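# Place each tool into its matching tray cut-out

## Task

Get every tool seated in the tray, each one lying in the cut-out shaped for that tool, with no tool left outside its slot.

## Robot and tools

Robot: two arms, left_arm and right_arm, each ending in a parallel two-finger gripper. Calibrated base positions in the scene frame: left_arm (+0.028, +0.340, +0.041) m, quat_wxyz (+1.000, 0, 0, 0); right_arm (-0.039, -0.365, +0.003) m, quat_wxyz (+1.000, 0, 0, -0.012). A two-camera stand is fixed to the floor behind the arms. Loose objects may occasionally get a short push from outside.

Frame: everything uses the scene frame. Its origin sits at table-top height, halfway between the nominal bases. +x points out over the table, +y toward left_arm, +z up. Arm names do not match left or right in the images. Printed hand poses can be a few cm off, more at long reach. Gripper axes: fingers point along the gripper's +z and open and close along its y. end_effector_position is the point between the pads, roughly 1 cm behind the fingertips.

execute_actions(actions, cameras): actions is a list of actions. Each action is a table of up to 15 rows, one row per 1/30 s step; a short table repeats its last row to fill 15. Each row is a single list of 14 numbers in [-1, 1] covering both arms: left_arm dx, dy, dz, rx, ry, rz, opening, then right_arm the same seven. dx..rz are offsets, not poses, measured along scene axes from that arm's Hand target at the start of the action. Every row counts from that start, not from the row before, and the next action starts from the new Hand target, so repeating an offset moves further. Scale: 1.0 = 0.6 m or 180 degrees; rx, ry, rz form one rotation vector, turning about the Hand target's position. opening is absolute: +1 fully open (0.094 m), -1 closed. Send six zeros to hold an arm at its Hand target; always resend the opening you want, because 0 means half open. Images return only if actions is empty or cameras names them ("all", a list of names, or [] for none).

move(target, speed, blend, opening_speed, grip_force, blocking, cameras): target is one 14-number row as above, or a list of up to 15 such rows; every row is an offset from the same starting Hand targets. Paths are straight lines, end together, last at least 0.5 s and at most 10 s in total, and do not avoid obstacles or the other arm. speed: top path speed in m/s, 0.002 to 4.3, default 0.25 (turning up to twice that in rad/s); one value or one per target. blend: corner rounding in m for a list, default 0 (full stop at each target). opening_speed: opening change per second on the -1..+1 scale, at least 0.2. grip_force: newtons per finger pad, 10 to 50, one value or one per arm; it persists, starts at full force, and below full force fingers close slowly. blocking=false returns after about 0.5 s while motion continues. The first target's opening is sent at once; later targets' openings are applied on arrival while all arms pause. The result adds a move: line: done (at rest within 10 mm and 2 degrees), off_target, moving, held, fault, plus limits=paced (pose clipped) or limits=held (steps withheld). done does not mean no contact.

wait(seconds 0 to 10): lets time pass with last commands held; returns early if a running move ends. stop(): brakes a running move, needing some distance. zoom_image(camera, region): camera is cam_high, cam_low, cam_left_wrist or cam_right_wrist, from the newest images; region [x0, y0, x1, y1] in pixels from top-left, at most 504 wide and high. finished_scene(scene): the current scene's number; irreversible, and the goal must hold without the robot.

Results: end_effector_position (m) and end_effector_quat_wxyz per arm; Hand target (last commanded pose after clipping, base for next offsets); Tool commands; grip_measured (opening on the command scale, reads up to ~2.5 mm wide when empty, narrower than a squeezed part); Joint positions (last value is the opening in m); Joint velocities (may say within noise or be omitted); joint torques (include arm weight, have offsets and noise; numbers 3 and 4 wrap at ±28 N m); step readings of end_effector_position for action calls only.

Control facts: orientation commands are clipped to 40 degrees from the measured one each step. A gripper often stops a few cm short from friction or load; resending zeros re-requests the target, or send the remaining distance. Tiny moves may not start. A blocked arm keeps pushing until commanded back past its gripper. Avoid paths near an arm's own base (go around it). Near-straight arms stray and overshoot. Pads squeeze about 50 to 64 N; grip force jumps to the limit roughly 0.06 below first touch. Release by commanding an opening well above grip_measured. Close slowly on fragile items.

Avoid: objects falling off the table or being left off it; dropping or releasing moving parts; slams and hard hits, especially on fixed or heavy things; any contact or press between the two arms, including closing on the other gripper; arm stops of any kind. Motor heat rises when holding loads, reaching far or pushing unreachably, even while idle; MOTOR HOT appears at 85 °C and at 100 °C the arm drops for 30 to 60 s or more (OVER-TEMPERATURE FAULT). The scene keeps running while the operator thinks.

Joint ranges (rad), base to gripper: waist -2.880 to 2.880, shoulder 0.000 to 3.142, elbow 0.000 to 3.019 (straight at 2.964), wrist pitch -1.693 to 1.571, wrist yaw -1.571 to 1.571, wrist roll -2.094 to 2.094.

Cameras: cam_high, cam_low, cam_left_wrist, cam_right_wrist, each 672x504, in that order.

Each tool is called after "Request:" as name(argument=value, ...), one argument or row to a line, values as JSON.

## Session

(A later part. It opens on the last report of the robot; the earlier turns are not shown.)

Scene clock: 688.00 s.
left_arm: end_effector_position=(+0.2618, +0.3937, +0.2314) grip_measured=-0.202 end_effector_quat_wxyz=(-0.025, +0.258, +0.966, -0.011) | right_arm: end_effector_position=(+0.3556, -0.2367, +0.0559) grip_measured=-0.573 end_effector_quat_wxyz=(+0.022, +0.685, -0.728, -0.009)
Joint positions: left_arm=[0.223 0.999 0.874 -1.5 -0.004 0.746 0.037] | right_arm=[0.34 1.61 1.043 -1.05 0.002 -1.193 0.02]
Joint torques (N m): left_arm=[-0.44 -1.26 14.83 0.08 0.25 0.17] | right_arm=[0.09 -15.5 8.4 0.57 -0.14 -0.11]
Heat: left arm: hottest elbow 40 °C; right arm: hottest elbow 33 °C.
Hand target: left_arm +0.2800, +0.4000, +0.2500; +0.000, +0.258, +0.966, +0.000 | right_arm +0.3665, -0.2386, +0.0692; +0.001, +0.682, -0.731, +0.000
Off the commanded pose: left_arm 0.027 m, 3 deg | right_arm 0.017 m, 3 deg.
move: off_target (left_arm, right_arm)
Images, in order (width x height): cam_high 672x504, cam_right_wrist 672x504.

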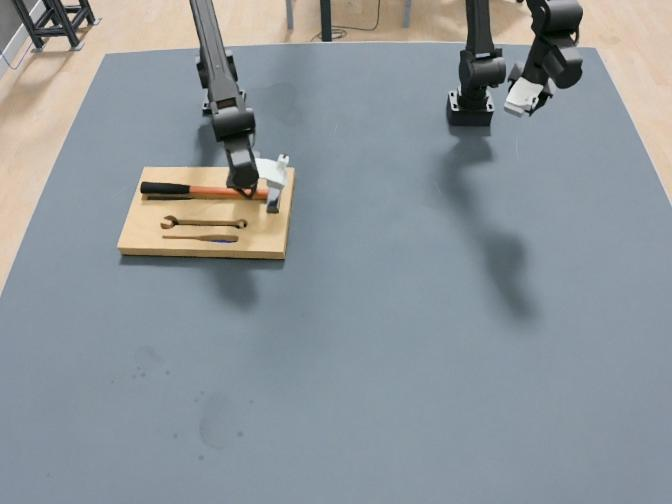

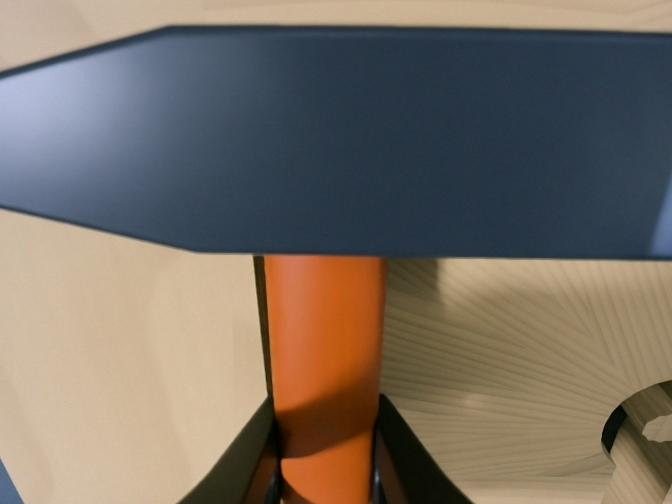

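Request:
move(
  target=[0,0,0,0,0,0,-0.2, -0.0055,0.0,0.003,0,0,0.004,-0.9],
  speed=0.05,
  cameras=["cam_right_wrist","cam_high","cam_low"],
)

Request:
zoom_image(
  camera="cam_right_wrist",
  region=[200, 230, 480, 504],
)

Request:
zoom_image(
  camera="cam_high",
  region=[220, 150, 310, 230],
)

Request:
zoom_image(
  camera="cam_low",
  region=[320, 210, 430, 290],
)

Scene clock: 718.43 s.
left_arm: end_effector_position=(+0.2618, +0.3937, +0.2314) grip_measured=-0.202 end_effector_quat_wxyz=(-0.025, +0.258, +0.966, -0.011) | right_arm: end_effector_position=(+0.3530, -0.2376, +0.0540) grip_measured=-0.573 end_effector_quat_wxyz=(+0.024, +0.686, -0.727, -0.010)
Joint positions: left_arm=[0.223 0.999 0.874 -1.5 -0.004 0.746 0.037] | right_arm=[0.34 1.61 1.037 -1.05 0.002 -1.196 0.02]
Joint torques (N m): left_arm=[-0.44 -1.26 14.83 0.09 0.24 0.17] | right_arm=[0.21 -16.21 8.31 0.51 -0.13 -0.17]
Heat: left arm: hottest elbow 41 °C; right arm: hottest elbow 32 °C.
Hand target: left_arm +0.2800, +0.4000, +0.2500; +0.000, +0.258, +0.966, +0.000 | right_arm +0.3631, -0.2386, +0.0710; +0.001, +0.686, -0.727, +0.000
Off the commanded pose: left_arm 0.027 m, 3 deg | right_arm 0.020 m, 3 deg.
move: off_target (left_arm, right_arm)
Images, in order (width x height): cam_high 672x504, cam_low 672x504, cam_right_wrist 672x504.

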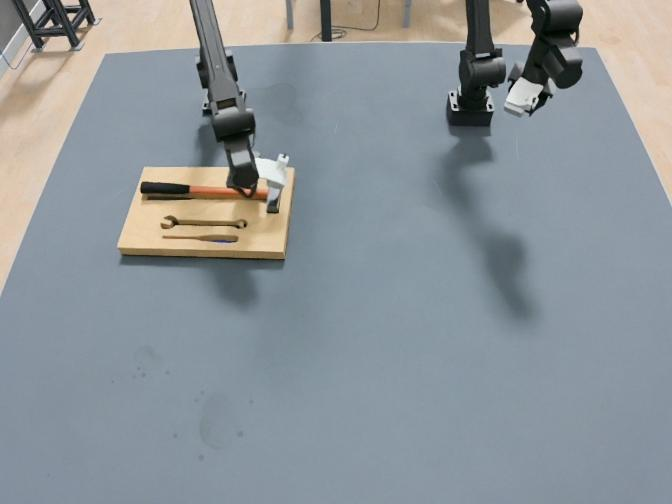

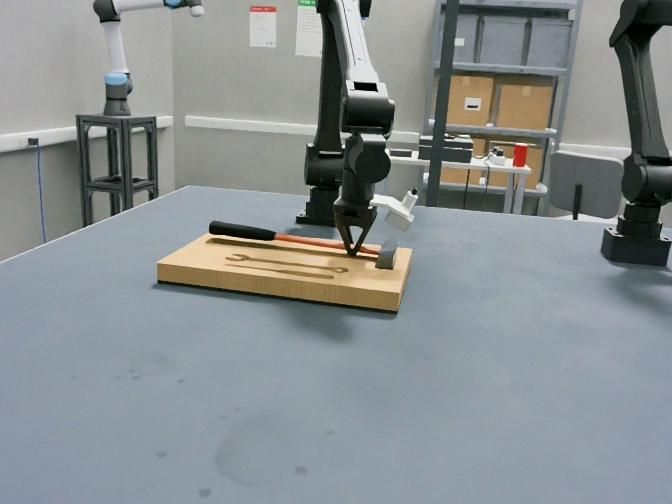

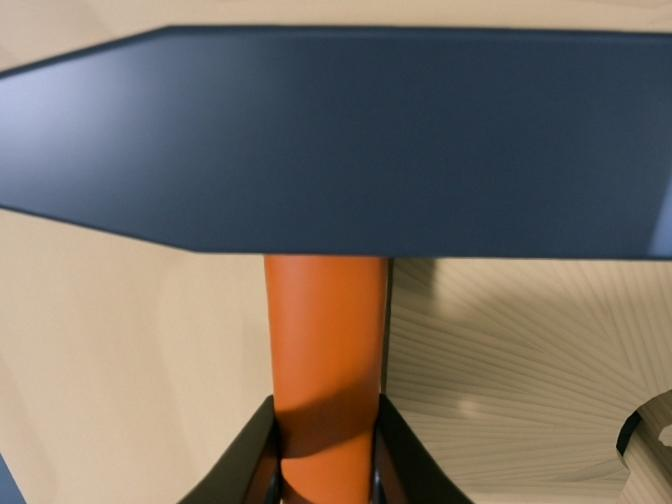

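Scaled by 1.800 from the camera's 672x504 image, which has a finer 960x720 frame.

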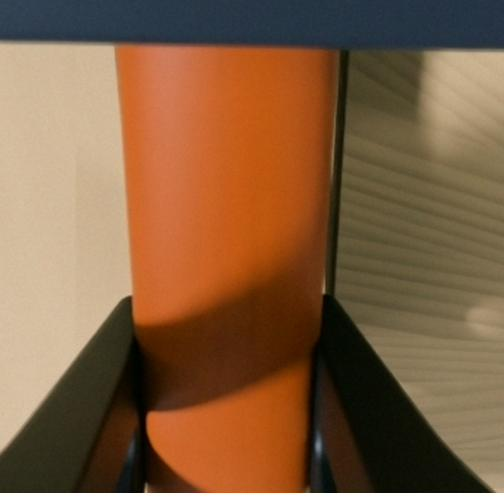

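Scaled by 5.600 from the camera's 672x504 image, which has a finer 960x720 frame.

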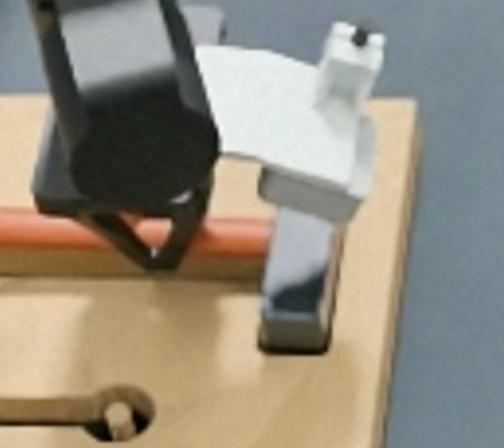

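Scaled by 4.582 from the camera's 672x504 image, which has a finer 960x720 frame.

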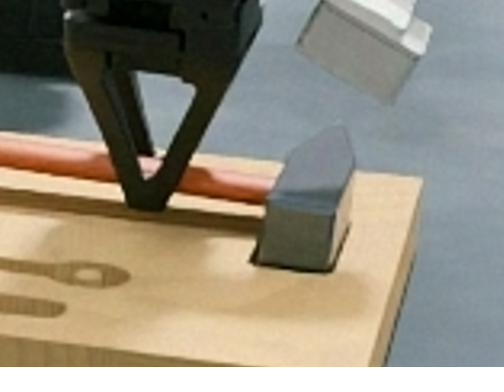

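Request:
move(
  target=[0,0,0,0,0,0,-0.2, 0.0,0.0,-0.012,0,0,0.002,-0.9],
  speed=0.04,
  cameras=["cam_right_wrist","cam_high","cam_low"],
)

Request:
zoom_image(
  camera="cam_right_wrist",
  region=[200, 230, 480, 504],
)

Request:
zoom_image(
  camera="cam_high",
  region=[220, 150, 310, 230],
)

Request:
zoom_image(
  camera="cam_low",
  region=[320, 210, 430, 290],
)

Scene clock: 728.07 s.
left_arm: end_effector_position=(+0.2618, +0.3937, +0.2314) grip_measured=-0.202 end_effector_quat_wxyz=(-0.025, +0.258, +0.966, -0.011) | right_arm: end_effector_position=(+0.3531, -0.2376, +0.0511) grip_measured=-0.573 end_effector_quat_wxyz=(+0.021, +0.689, -0.725, -0.009)
Joint positions: left_arm=[0.223 0.999 0.874 -1.5 -0.004 0.746 0.037] | right_arm=[0.34 1.61 1.028 -1.034 0.002 -1.203 0.02]
Joint torques (N m): left_arm=[-0.38 -1.2 14.83 0.08 0.25 0.17] | right_arm=[0.09 -15.62 8.27 0.58 -0.13 -0.14]
Heat: left arm: hottest elbow 41 °C; right arm: hottest elbow 31 °C.
Hand target: left_arm +0.2800, +0.4000, +0.2500; +0.000, +0.258, +0.966, +0.000 | right_arm +0.3631, -0.2386, +0.0638; +0.001, +0.689, -0.725, +0.000
Off the commanded pose: left_arm 0.027 m, 3 deg | right_arm 0.016 m, 3 deg.
move: off_target (left_arm, right_arm)
Images, in order (width x height): cam_high 672x504, cam_low 672x504, cam_right_wrist 672x504.

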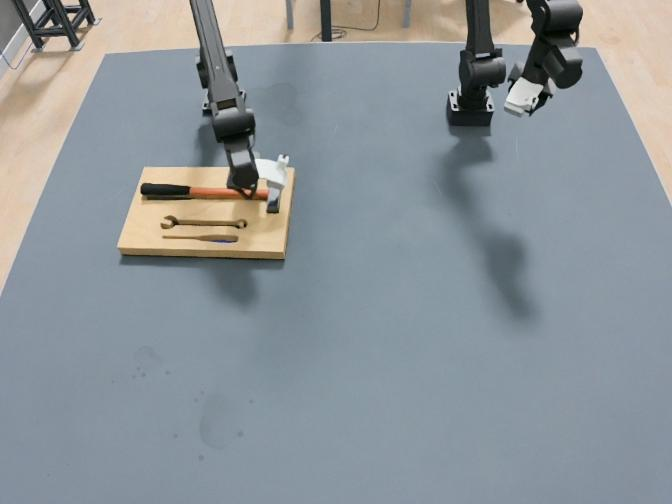

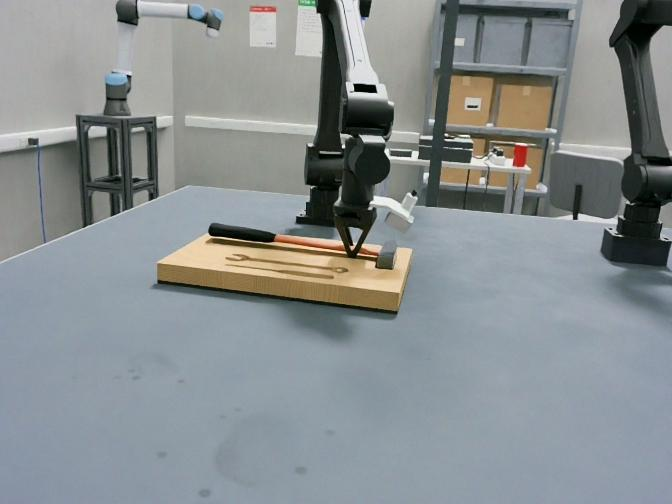

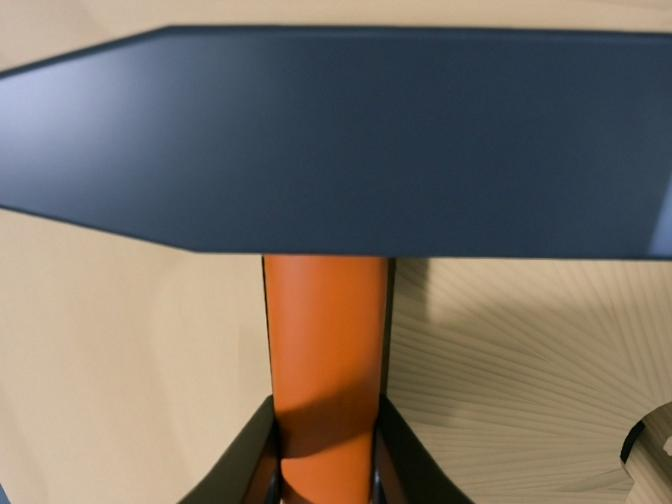

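Scaled by 1.800 from the camera's 672x504 image, which has a finer 960x720 frame.

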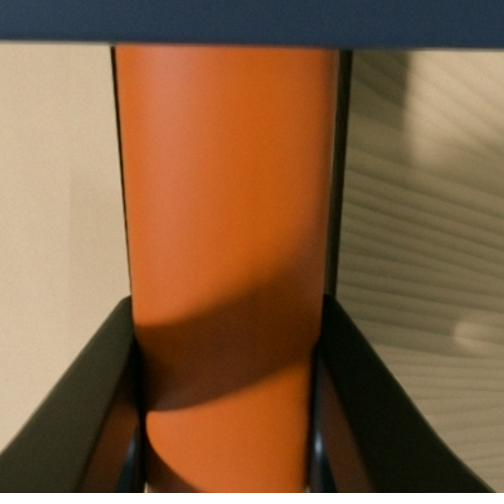

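Scaled by 5.600 from the camera's 672x504 image, which has a finer 960x720 frame.

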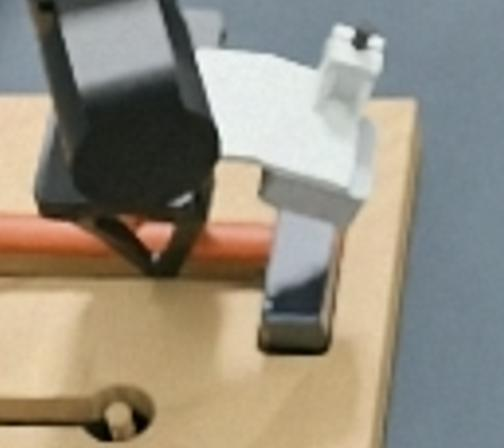

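Scaled by 4.582 from the camera's 672x504 image, which has a finer 960x720 frame.

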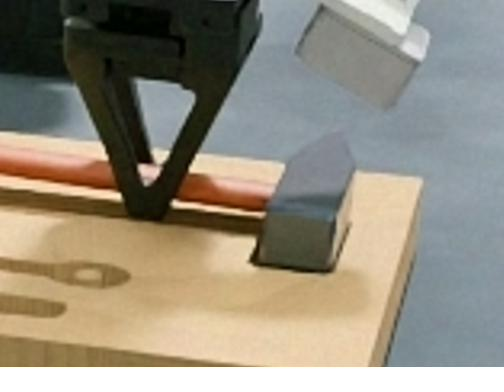

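Request:
move(
  target=[0,0,0,0,0,0,-0.2, 0.0,0.0,-0.012,0,0,0,-0.9],
  speed=0.04,
  cameras=["cam_right_wrist","cam_high","cam_low"],
)

Request:
zoom_image(
  camera="cam_high",
  region=[120, 150, 310, 230],
)

Request:
zoom_image(
  camera="cam_low",
  region=[190, 200, 430, 300],
)

Scene clock: 731.97 s.
left_arm: end_effector_position=(+0.2618, +0.3937, +0.2314) grip_measured=-0.202 end_effector_quat_wxyz=(-0.025, +0.258, +0.966, -0.011) | right_arm: end_effector_position=(+0.3539, -0.2373, +0.0494) grip_measured=-0.573 end_effector_quat_wxyz=(+0.018, +0.689, -0.725, -0.007)
Joint positions: left_arm=[0.223 0.999 0.874 -1.5 -0.004 0.746 0.037] | right_arm=[0.34 1.611 1.023 -1.022 0.002 -1.204 0.02]
Joint torques (N m): left_arm=[-0.44 -1.26 14.84 0.09 0.25 0.17] | right_arm=[0.21 -14.62 7.91 0.87 -0.14 -0.15]
Heat: left arm: hottest elbow 41 °C; right arm: hottest elbow 32 °C.
Hand target: left_arm +0.2800, +0.4000, +0.2500; +0.000, +0.258, +0.966, +0.000 | right_arm +0.3631, -0.2386, +0.0565; +0.001, +0.689, -0.725, +0.000
Off the commanded pose: left_arm 0.027 m, 3 deg | right_arm 0.012 m, 2 deg.
move: off_target (left_arm, right_arm)
Images, in order (width x height): cam_high 672x504, cam_low 672x504, cam_right_wrist 672x504.

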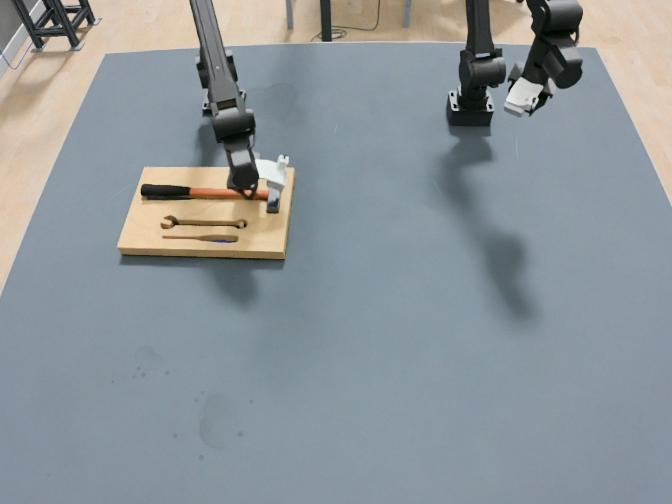

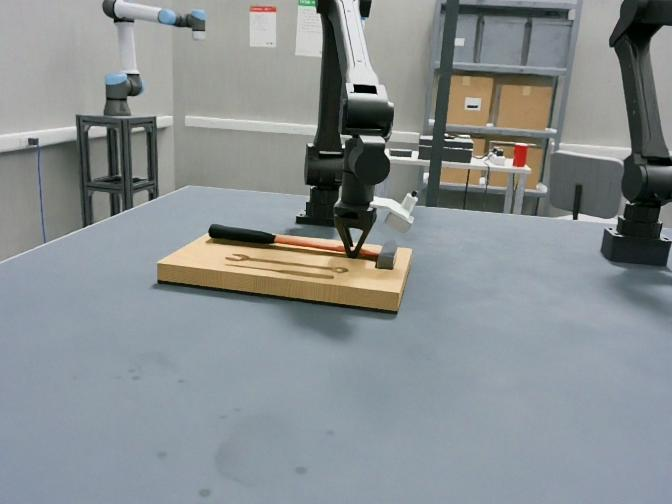

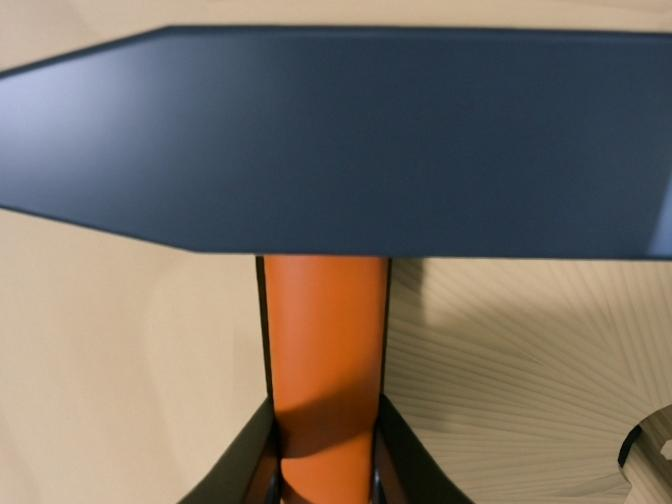

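Scaled by 2.653 from the camera's 672x504 image, which has a finer 960x720 frame.

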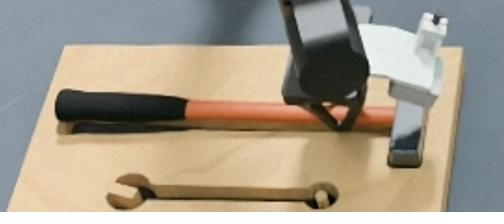

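Scaled by 2.100 from the camera's 672x504 image, which has a finer 960x720 frame.

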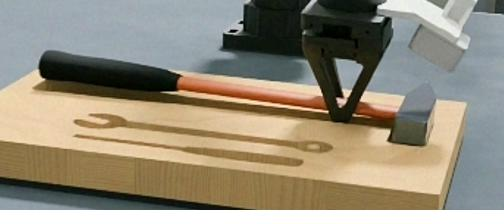

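Request:
move(
  target=[0,0,0,0,0,0,-0.2, -0.003,0.0,-0.015,0,0,0,-0.9],
  speed=0.04,
  cameras=["cam_right_wrist","cam_high","cam_low"],
)

Request:
zoom_image(
  camera="cam_high",
  region=[120, 150, 310, 230],
)

Request:
zoom_image(
  camera="cam_low",
  region=[190, 200, 430, 300],
)

Scene clock: 736.27 s.
left_arm: end_effector_position=(+0.2618, +0.3937, +0.2314) grip_measured=-0.202 end_effector_quat_wxyz=(-0.025, +0.258, +0.966, -0.011) | right_arm: end_effector_position=(+0.3534, -0.2375, +0.0479) grip_measured=-0.573 end_effector_quat_wxyz=(+0.017, +0.689, -0.725, -0.007)
Joint positions: left_arm=[0.223 0.999 0.874 -1.5 -0.004 0.746 0.037] | right_arm=[0.34 1.611 1.019 -1.015 0.002 -1.204 0.02]
Joint torques (N m): left_arm=[-0.44 -1.26 14.82 0.09 0.24 0.17] | right_arm=[0.21 -13.68 6.93 1.58 -0.13 -0.13]
Heat: left arm: hottest elbow 41 °C; right arm: hottest elbow 32 °C.
Hand target: left_arm +0.2800, +0.4000, +0.2500; +0.000, +0.258, +0.966, +0.000 | right_arm +0.3614, -0.2386, +0.0476; +0.001, +0.689, -0.725, +0.000
Off the commanded pose: left_arm 0.027 m, 3 deg | right_arm 0.008 m, 2 deg.
move: off_target (left_arm)
Images, in order (width x height): cam_high 672x504, cam_low 672x504, cam_right_wrist 672x504.

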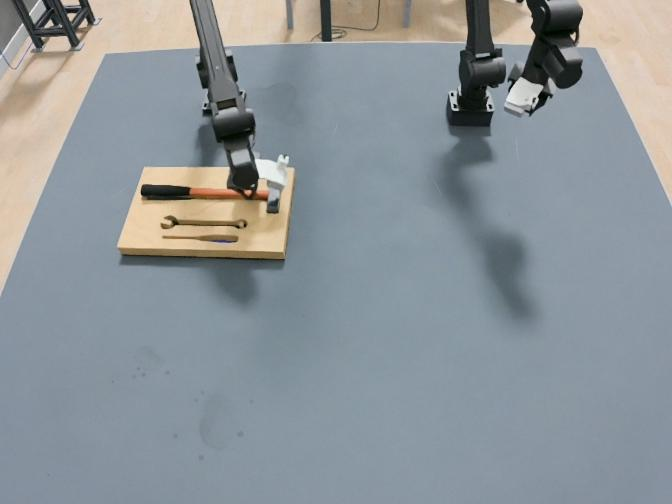

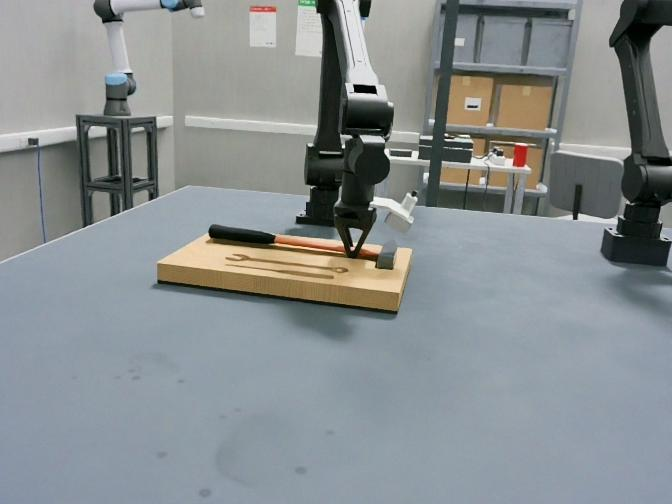

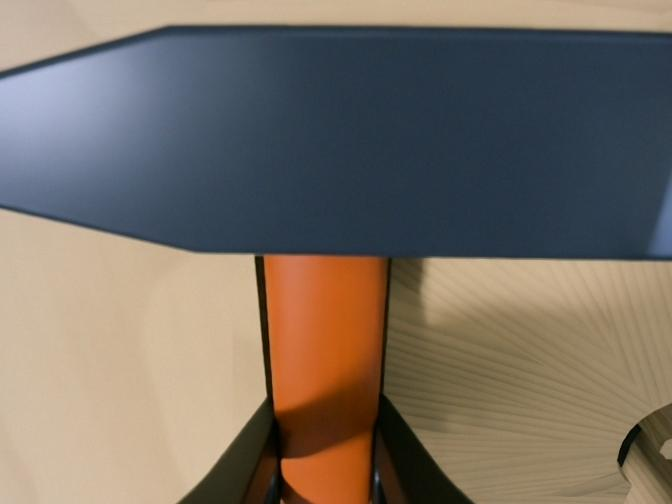

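Scaled by 2.653 from the camera's 672x504 image, which has a finer 960x720 frame.

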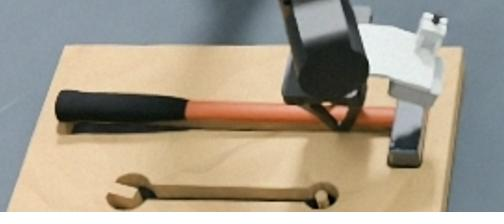

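Scaled by 2.100 from the camera's 672x504 image, which has a finer 960x720 frame.

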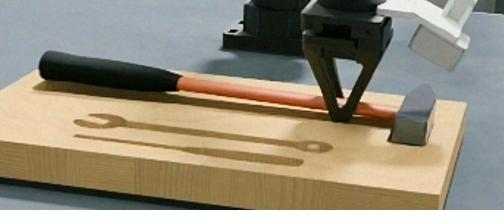

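Request:
move(
  target=[0,0,0,0,0,0,-0.2, 0.0,0.0,0.0,0,0,0,-0.2],
  opening_speed=0.6,
  cameras=["cam_right_wrist","cam_high","cam_low"],
)

Request:
zoom_image(
  camera="cam_high",
  region=[120, 150, 310, 230],
)

Request:
zoom_image(
  camera="cam_low",
  region=[190, 200, 430, 300],
)

Scene clock: 742.57 s.
left_arm: end_effector_position=(+0.2618, +0.3937, +0.2314) grip_measured=-0.202 end_effector_quat_wxyz=(-0.025, +0.258, +0.966, -0.011) | right_arm: end_effector_position=(+0.3579, -0.2360, +0.0482) grip_measured=-0.203 end_effector_quat_wxyz=(+0.008, +0.689, -0.725, -0.003)
Joint positions: left_arm=[0.223 0.999 0.874 -1.5 -0.004 0.746 0.037] | right_arm=[0.34 1.609 1.019 -0.996 0.002 -1.204 0.037]
Joint torques (N m): left_arm=[-0.5 -1.26 14.83 0.08 0.25 0.17] | right_arm=[0.26 -13.45 6.93 0.92 -0.15 -0.13]
Heat: left arm: hottest elbow 41 °C; right arm: hottest elbow 32 °C.
Hand target: left_arm +0.2800, +0.4000, +0.2500; +0.000, +0.258, +0.966, +0.000 | right_arm +0.3615, -0.2386, +0.0477; +0.001, +0.689, -0.725, +0.000
Off the commanded pose: left_arm 0.027 m, 3 deg | right_arm 0.004 m, 1 deg.
move: off_target (left_arm)
Images, in order (width x height): cam_high 672x504, cam_low 672x504, cam_right_wrist 672x504.

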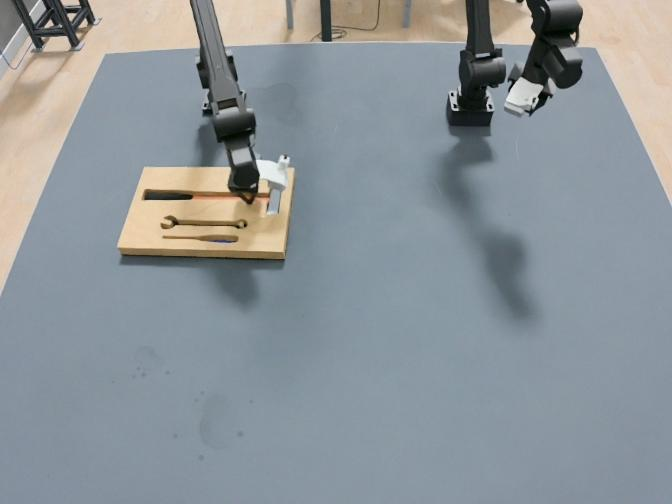

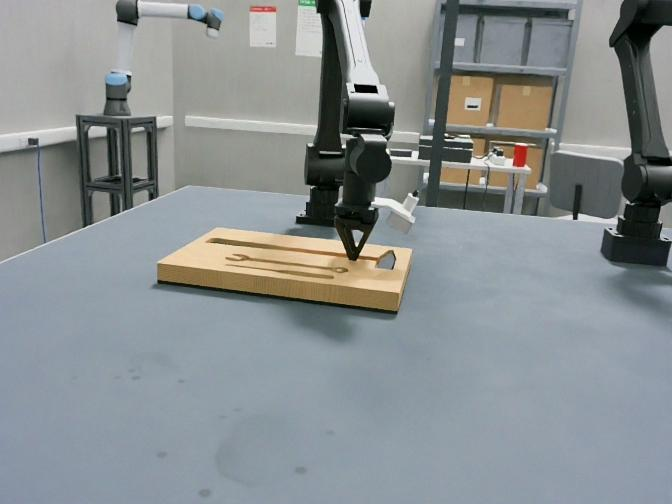

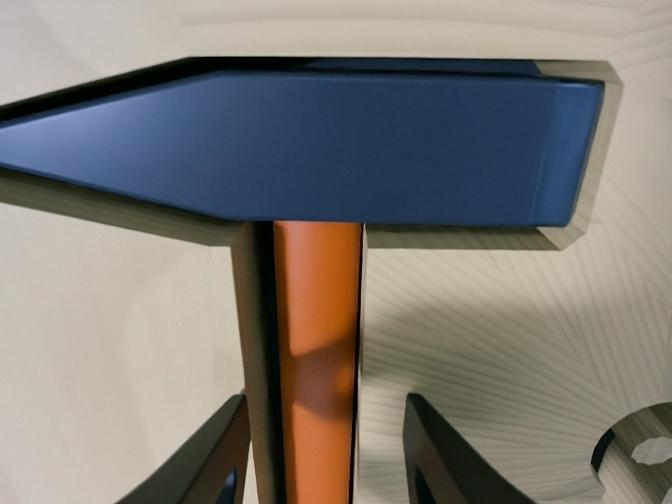

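Scaled by 2.653 from the camera's 672x504 image, which has a finer 960x720 frame.

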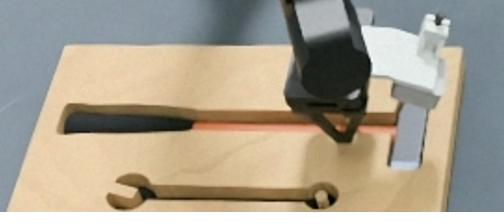

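Scaled by 2.100 from the camera's 672x504 image, which has a finer 960x720 frame.

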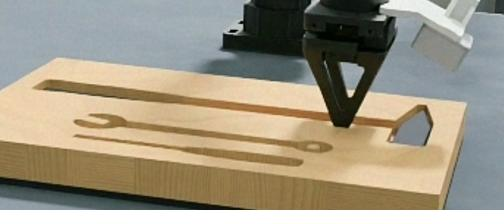

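Request:
move(
  target=[0,0,0,0,0,0,-0.2, -0.005,0.0,0.3,0,0,0,-0.2],
  speed=0.2,
  cameras=["cam_right_wrist","cam_high","cam_low"],
)

Request:
zoom_image(
  camera="cam_high",
  region=[110, 150, 310, 270],
)

Scene clock: 745.97 s.
left_arm: end_effector_position=(+0.2618, +0.3937, +0.2314) grip_measured=-0.202 end_effector_quat_wxyz=(-0.025, +0.258, +0.966, -0.011) | right_arm: end_effector_position=(+0.3428, -0.2409, +0.2022) grip_measured=-0.202 end_effector_quat_wxyz=(+0.027, +0.689, -0.724, -0.012)
Joint positions: left_arm=[0.223 0.999 0.874 -1.5 -0.004 0.746 0.037] | right_arm=[0.34 1.441 1.263 -1.451 0.002 -1.204 0.037]
Joint torques (N m): left_arm=[-0.38 -1.2 14.83 0.09 0.24 0.17] | right_arm=[0.32 -12.92 13.9 -0.17 -0.13 -0.1]
Heat: left arm: hottest elbow 41 °C; right arm: hottest elbow 32 °C.
Hand target: left_arm +0.2800, +0.4000, +0.2500; +0.000, +0.258, +0.966, +0.000 | right_arm +0.3584, -0.2386, +0.2275; +0.001, +0.689, -0.725, +0.000
Off the commanded pose: left_arm 0.027 m, 3 deg | right_arm 0.030 m, 3 deg.
move: off_target (left_arm, right_arm)
Images, in order (width x height): cam_high 672x504, cam_low 672x504, cam_right_wrist 672x504.

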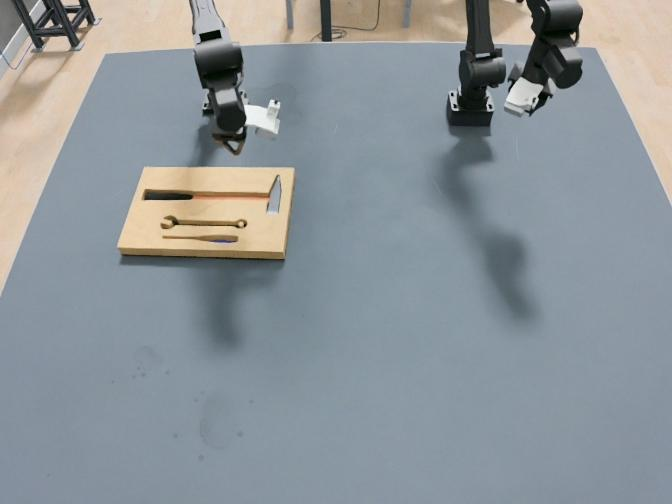

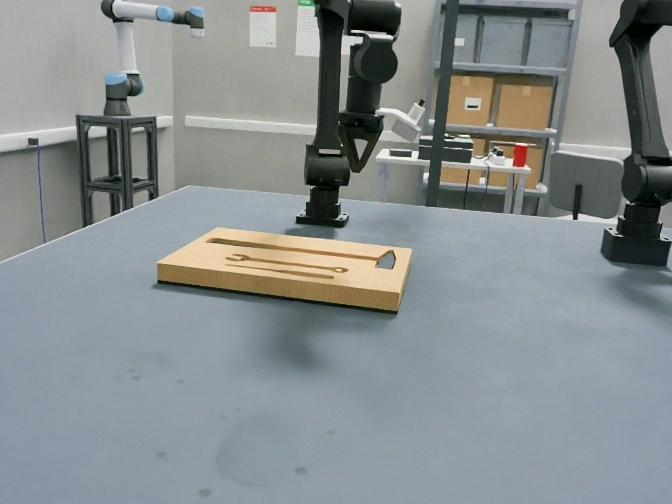

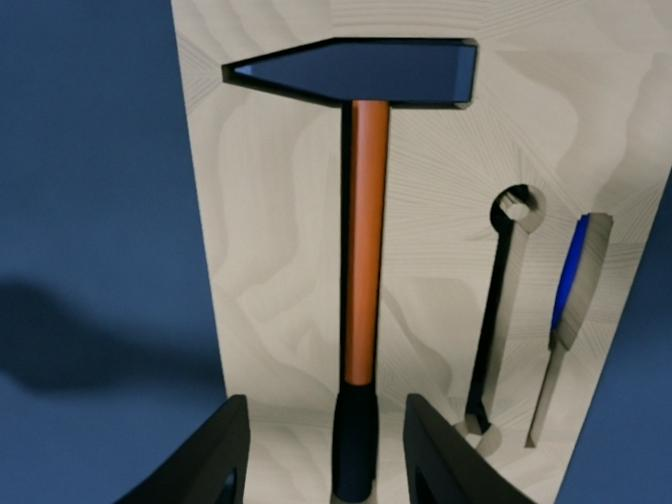

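Scaled by 2.520 from the camera's 672x504 image, which has a finer 960x720 frame.

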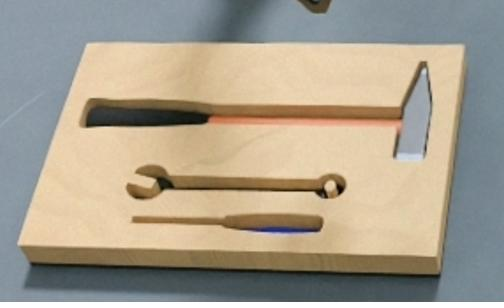

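Request:
finished_scene(
  scene=2,
)

The scene is finished: the task was done.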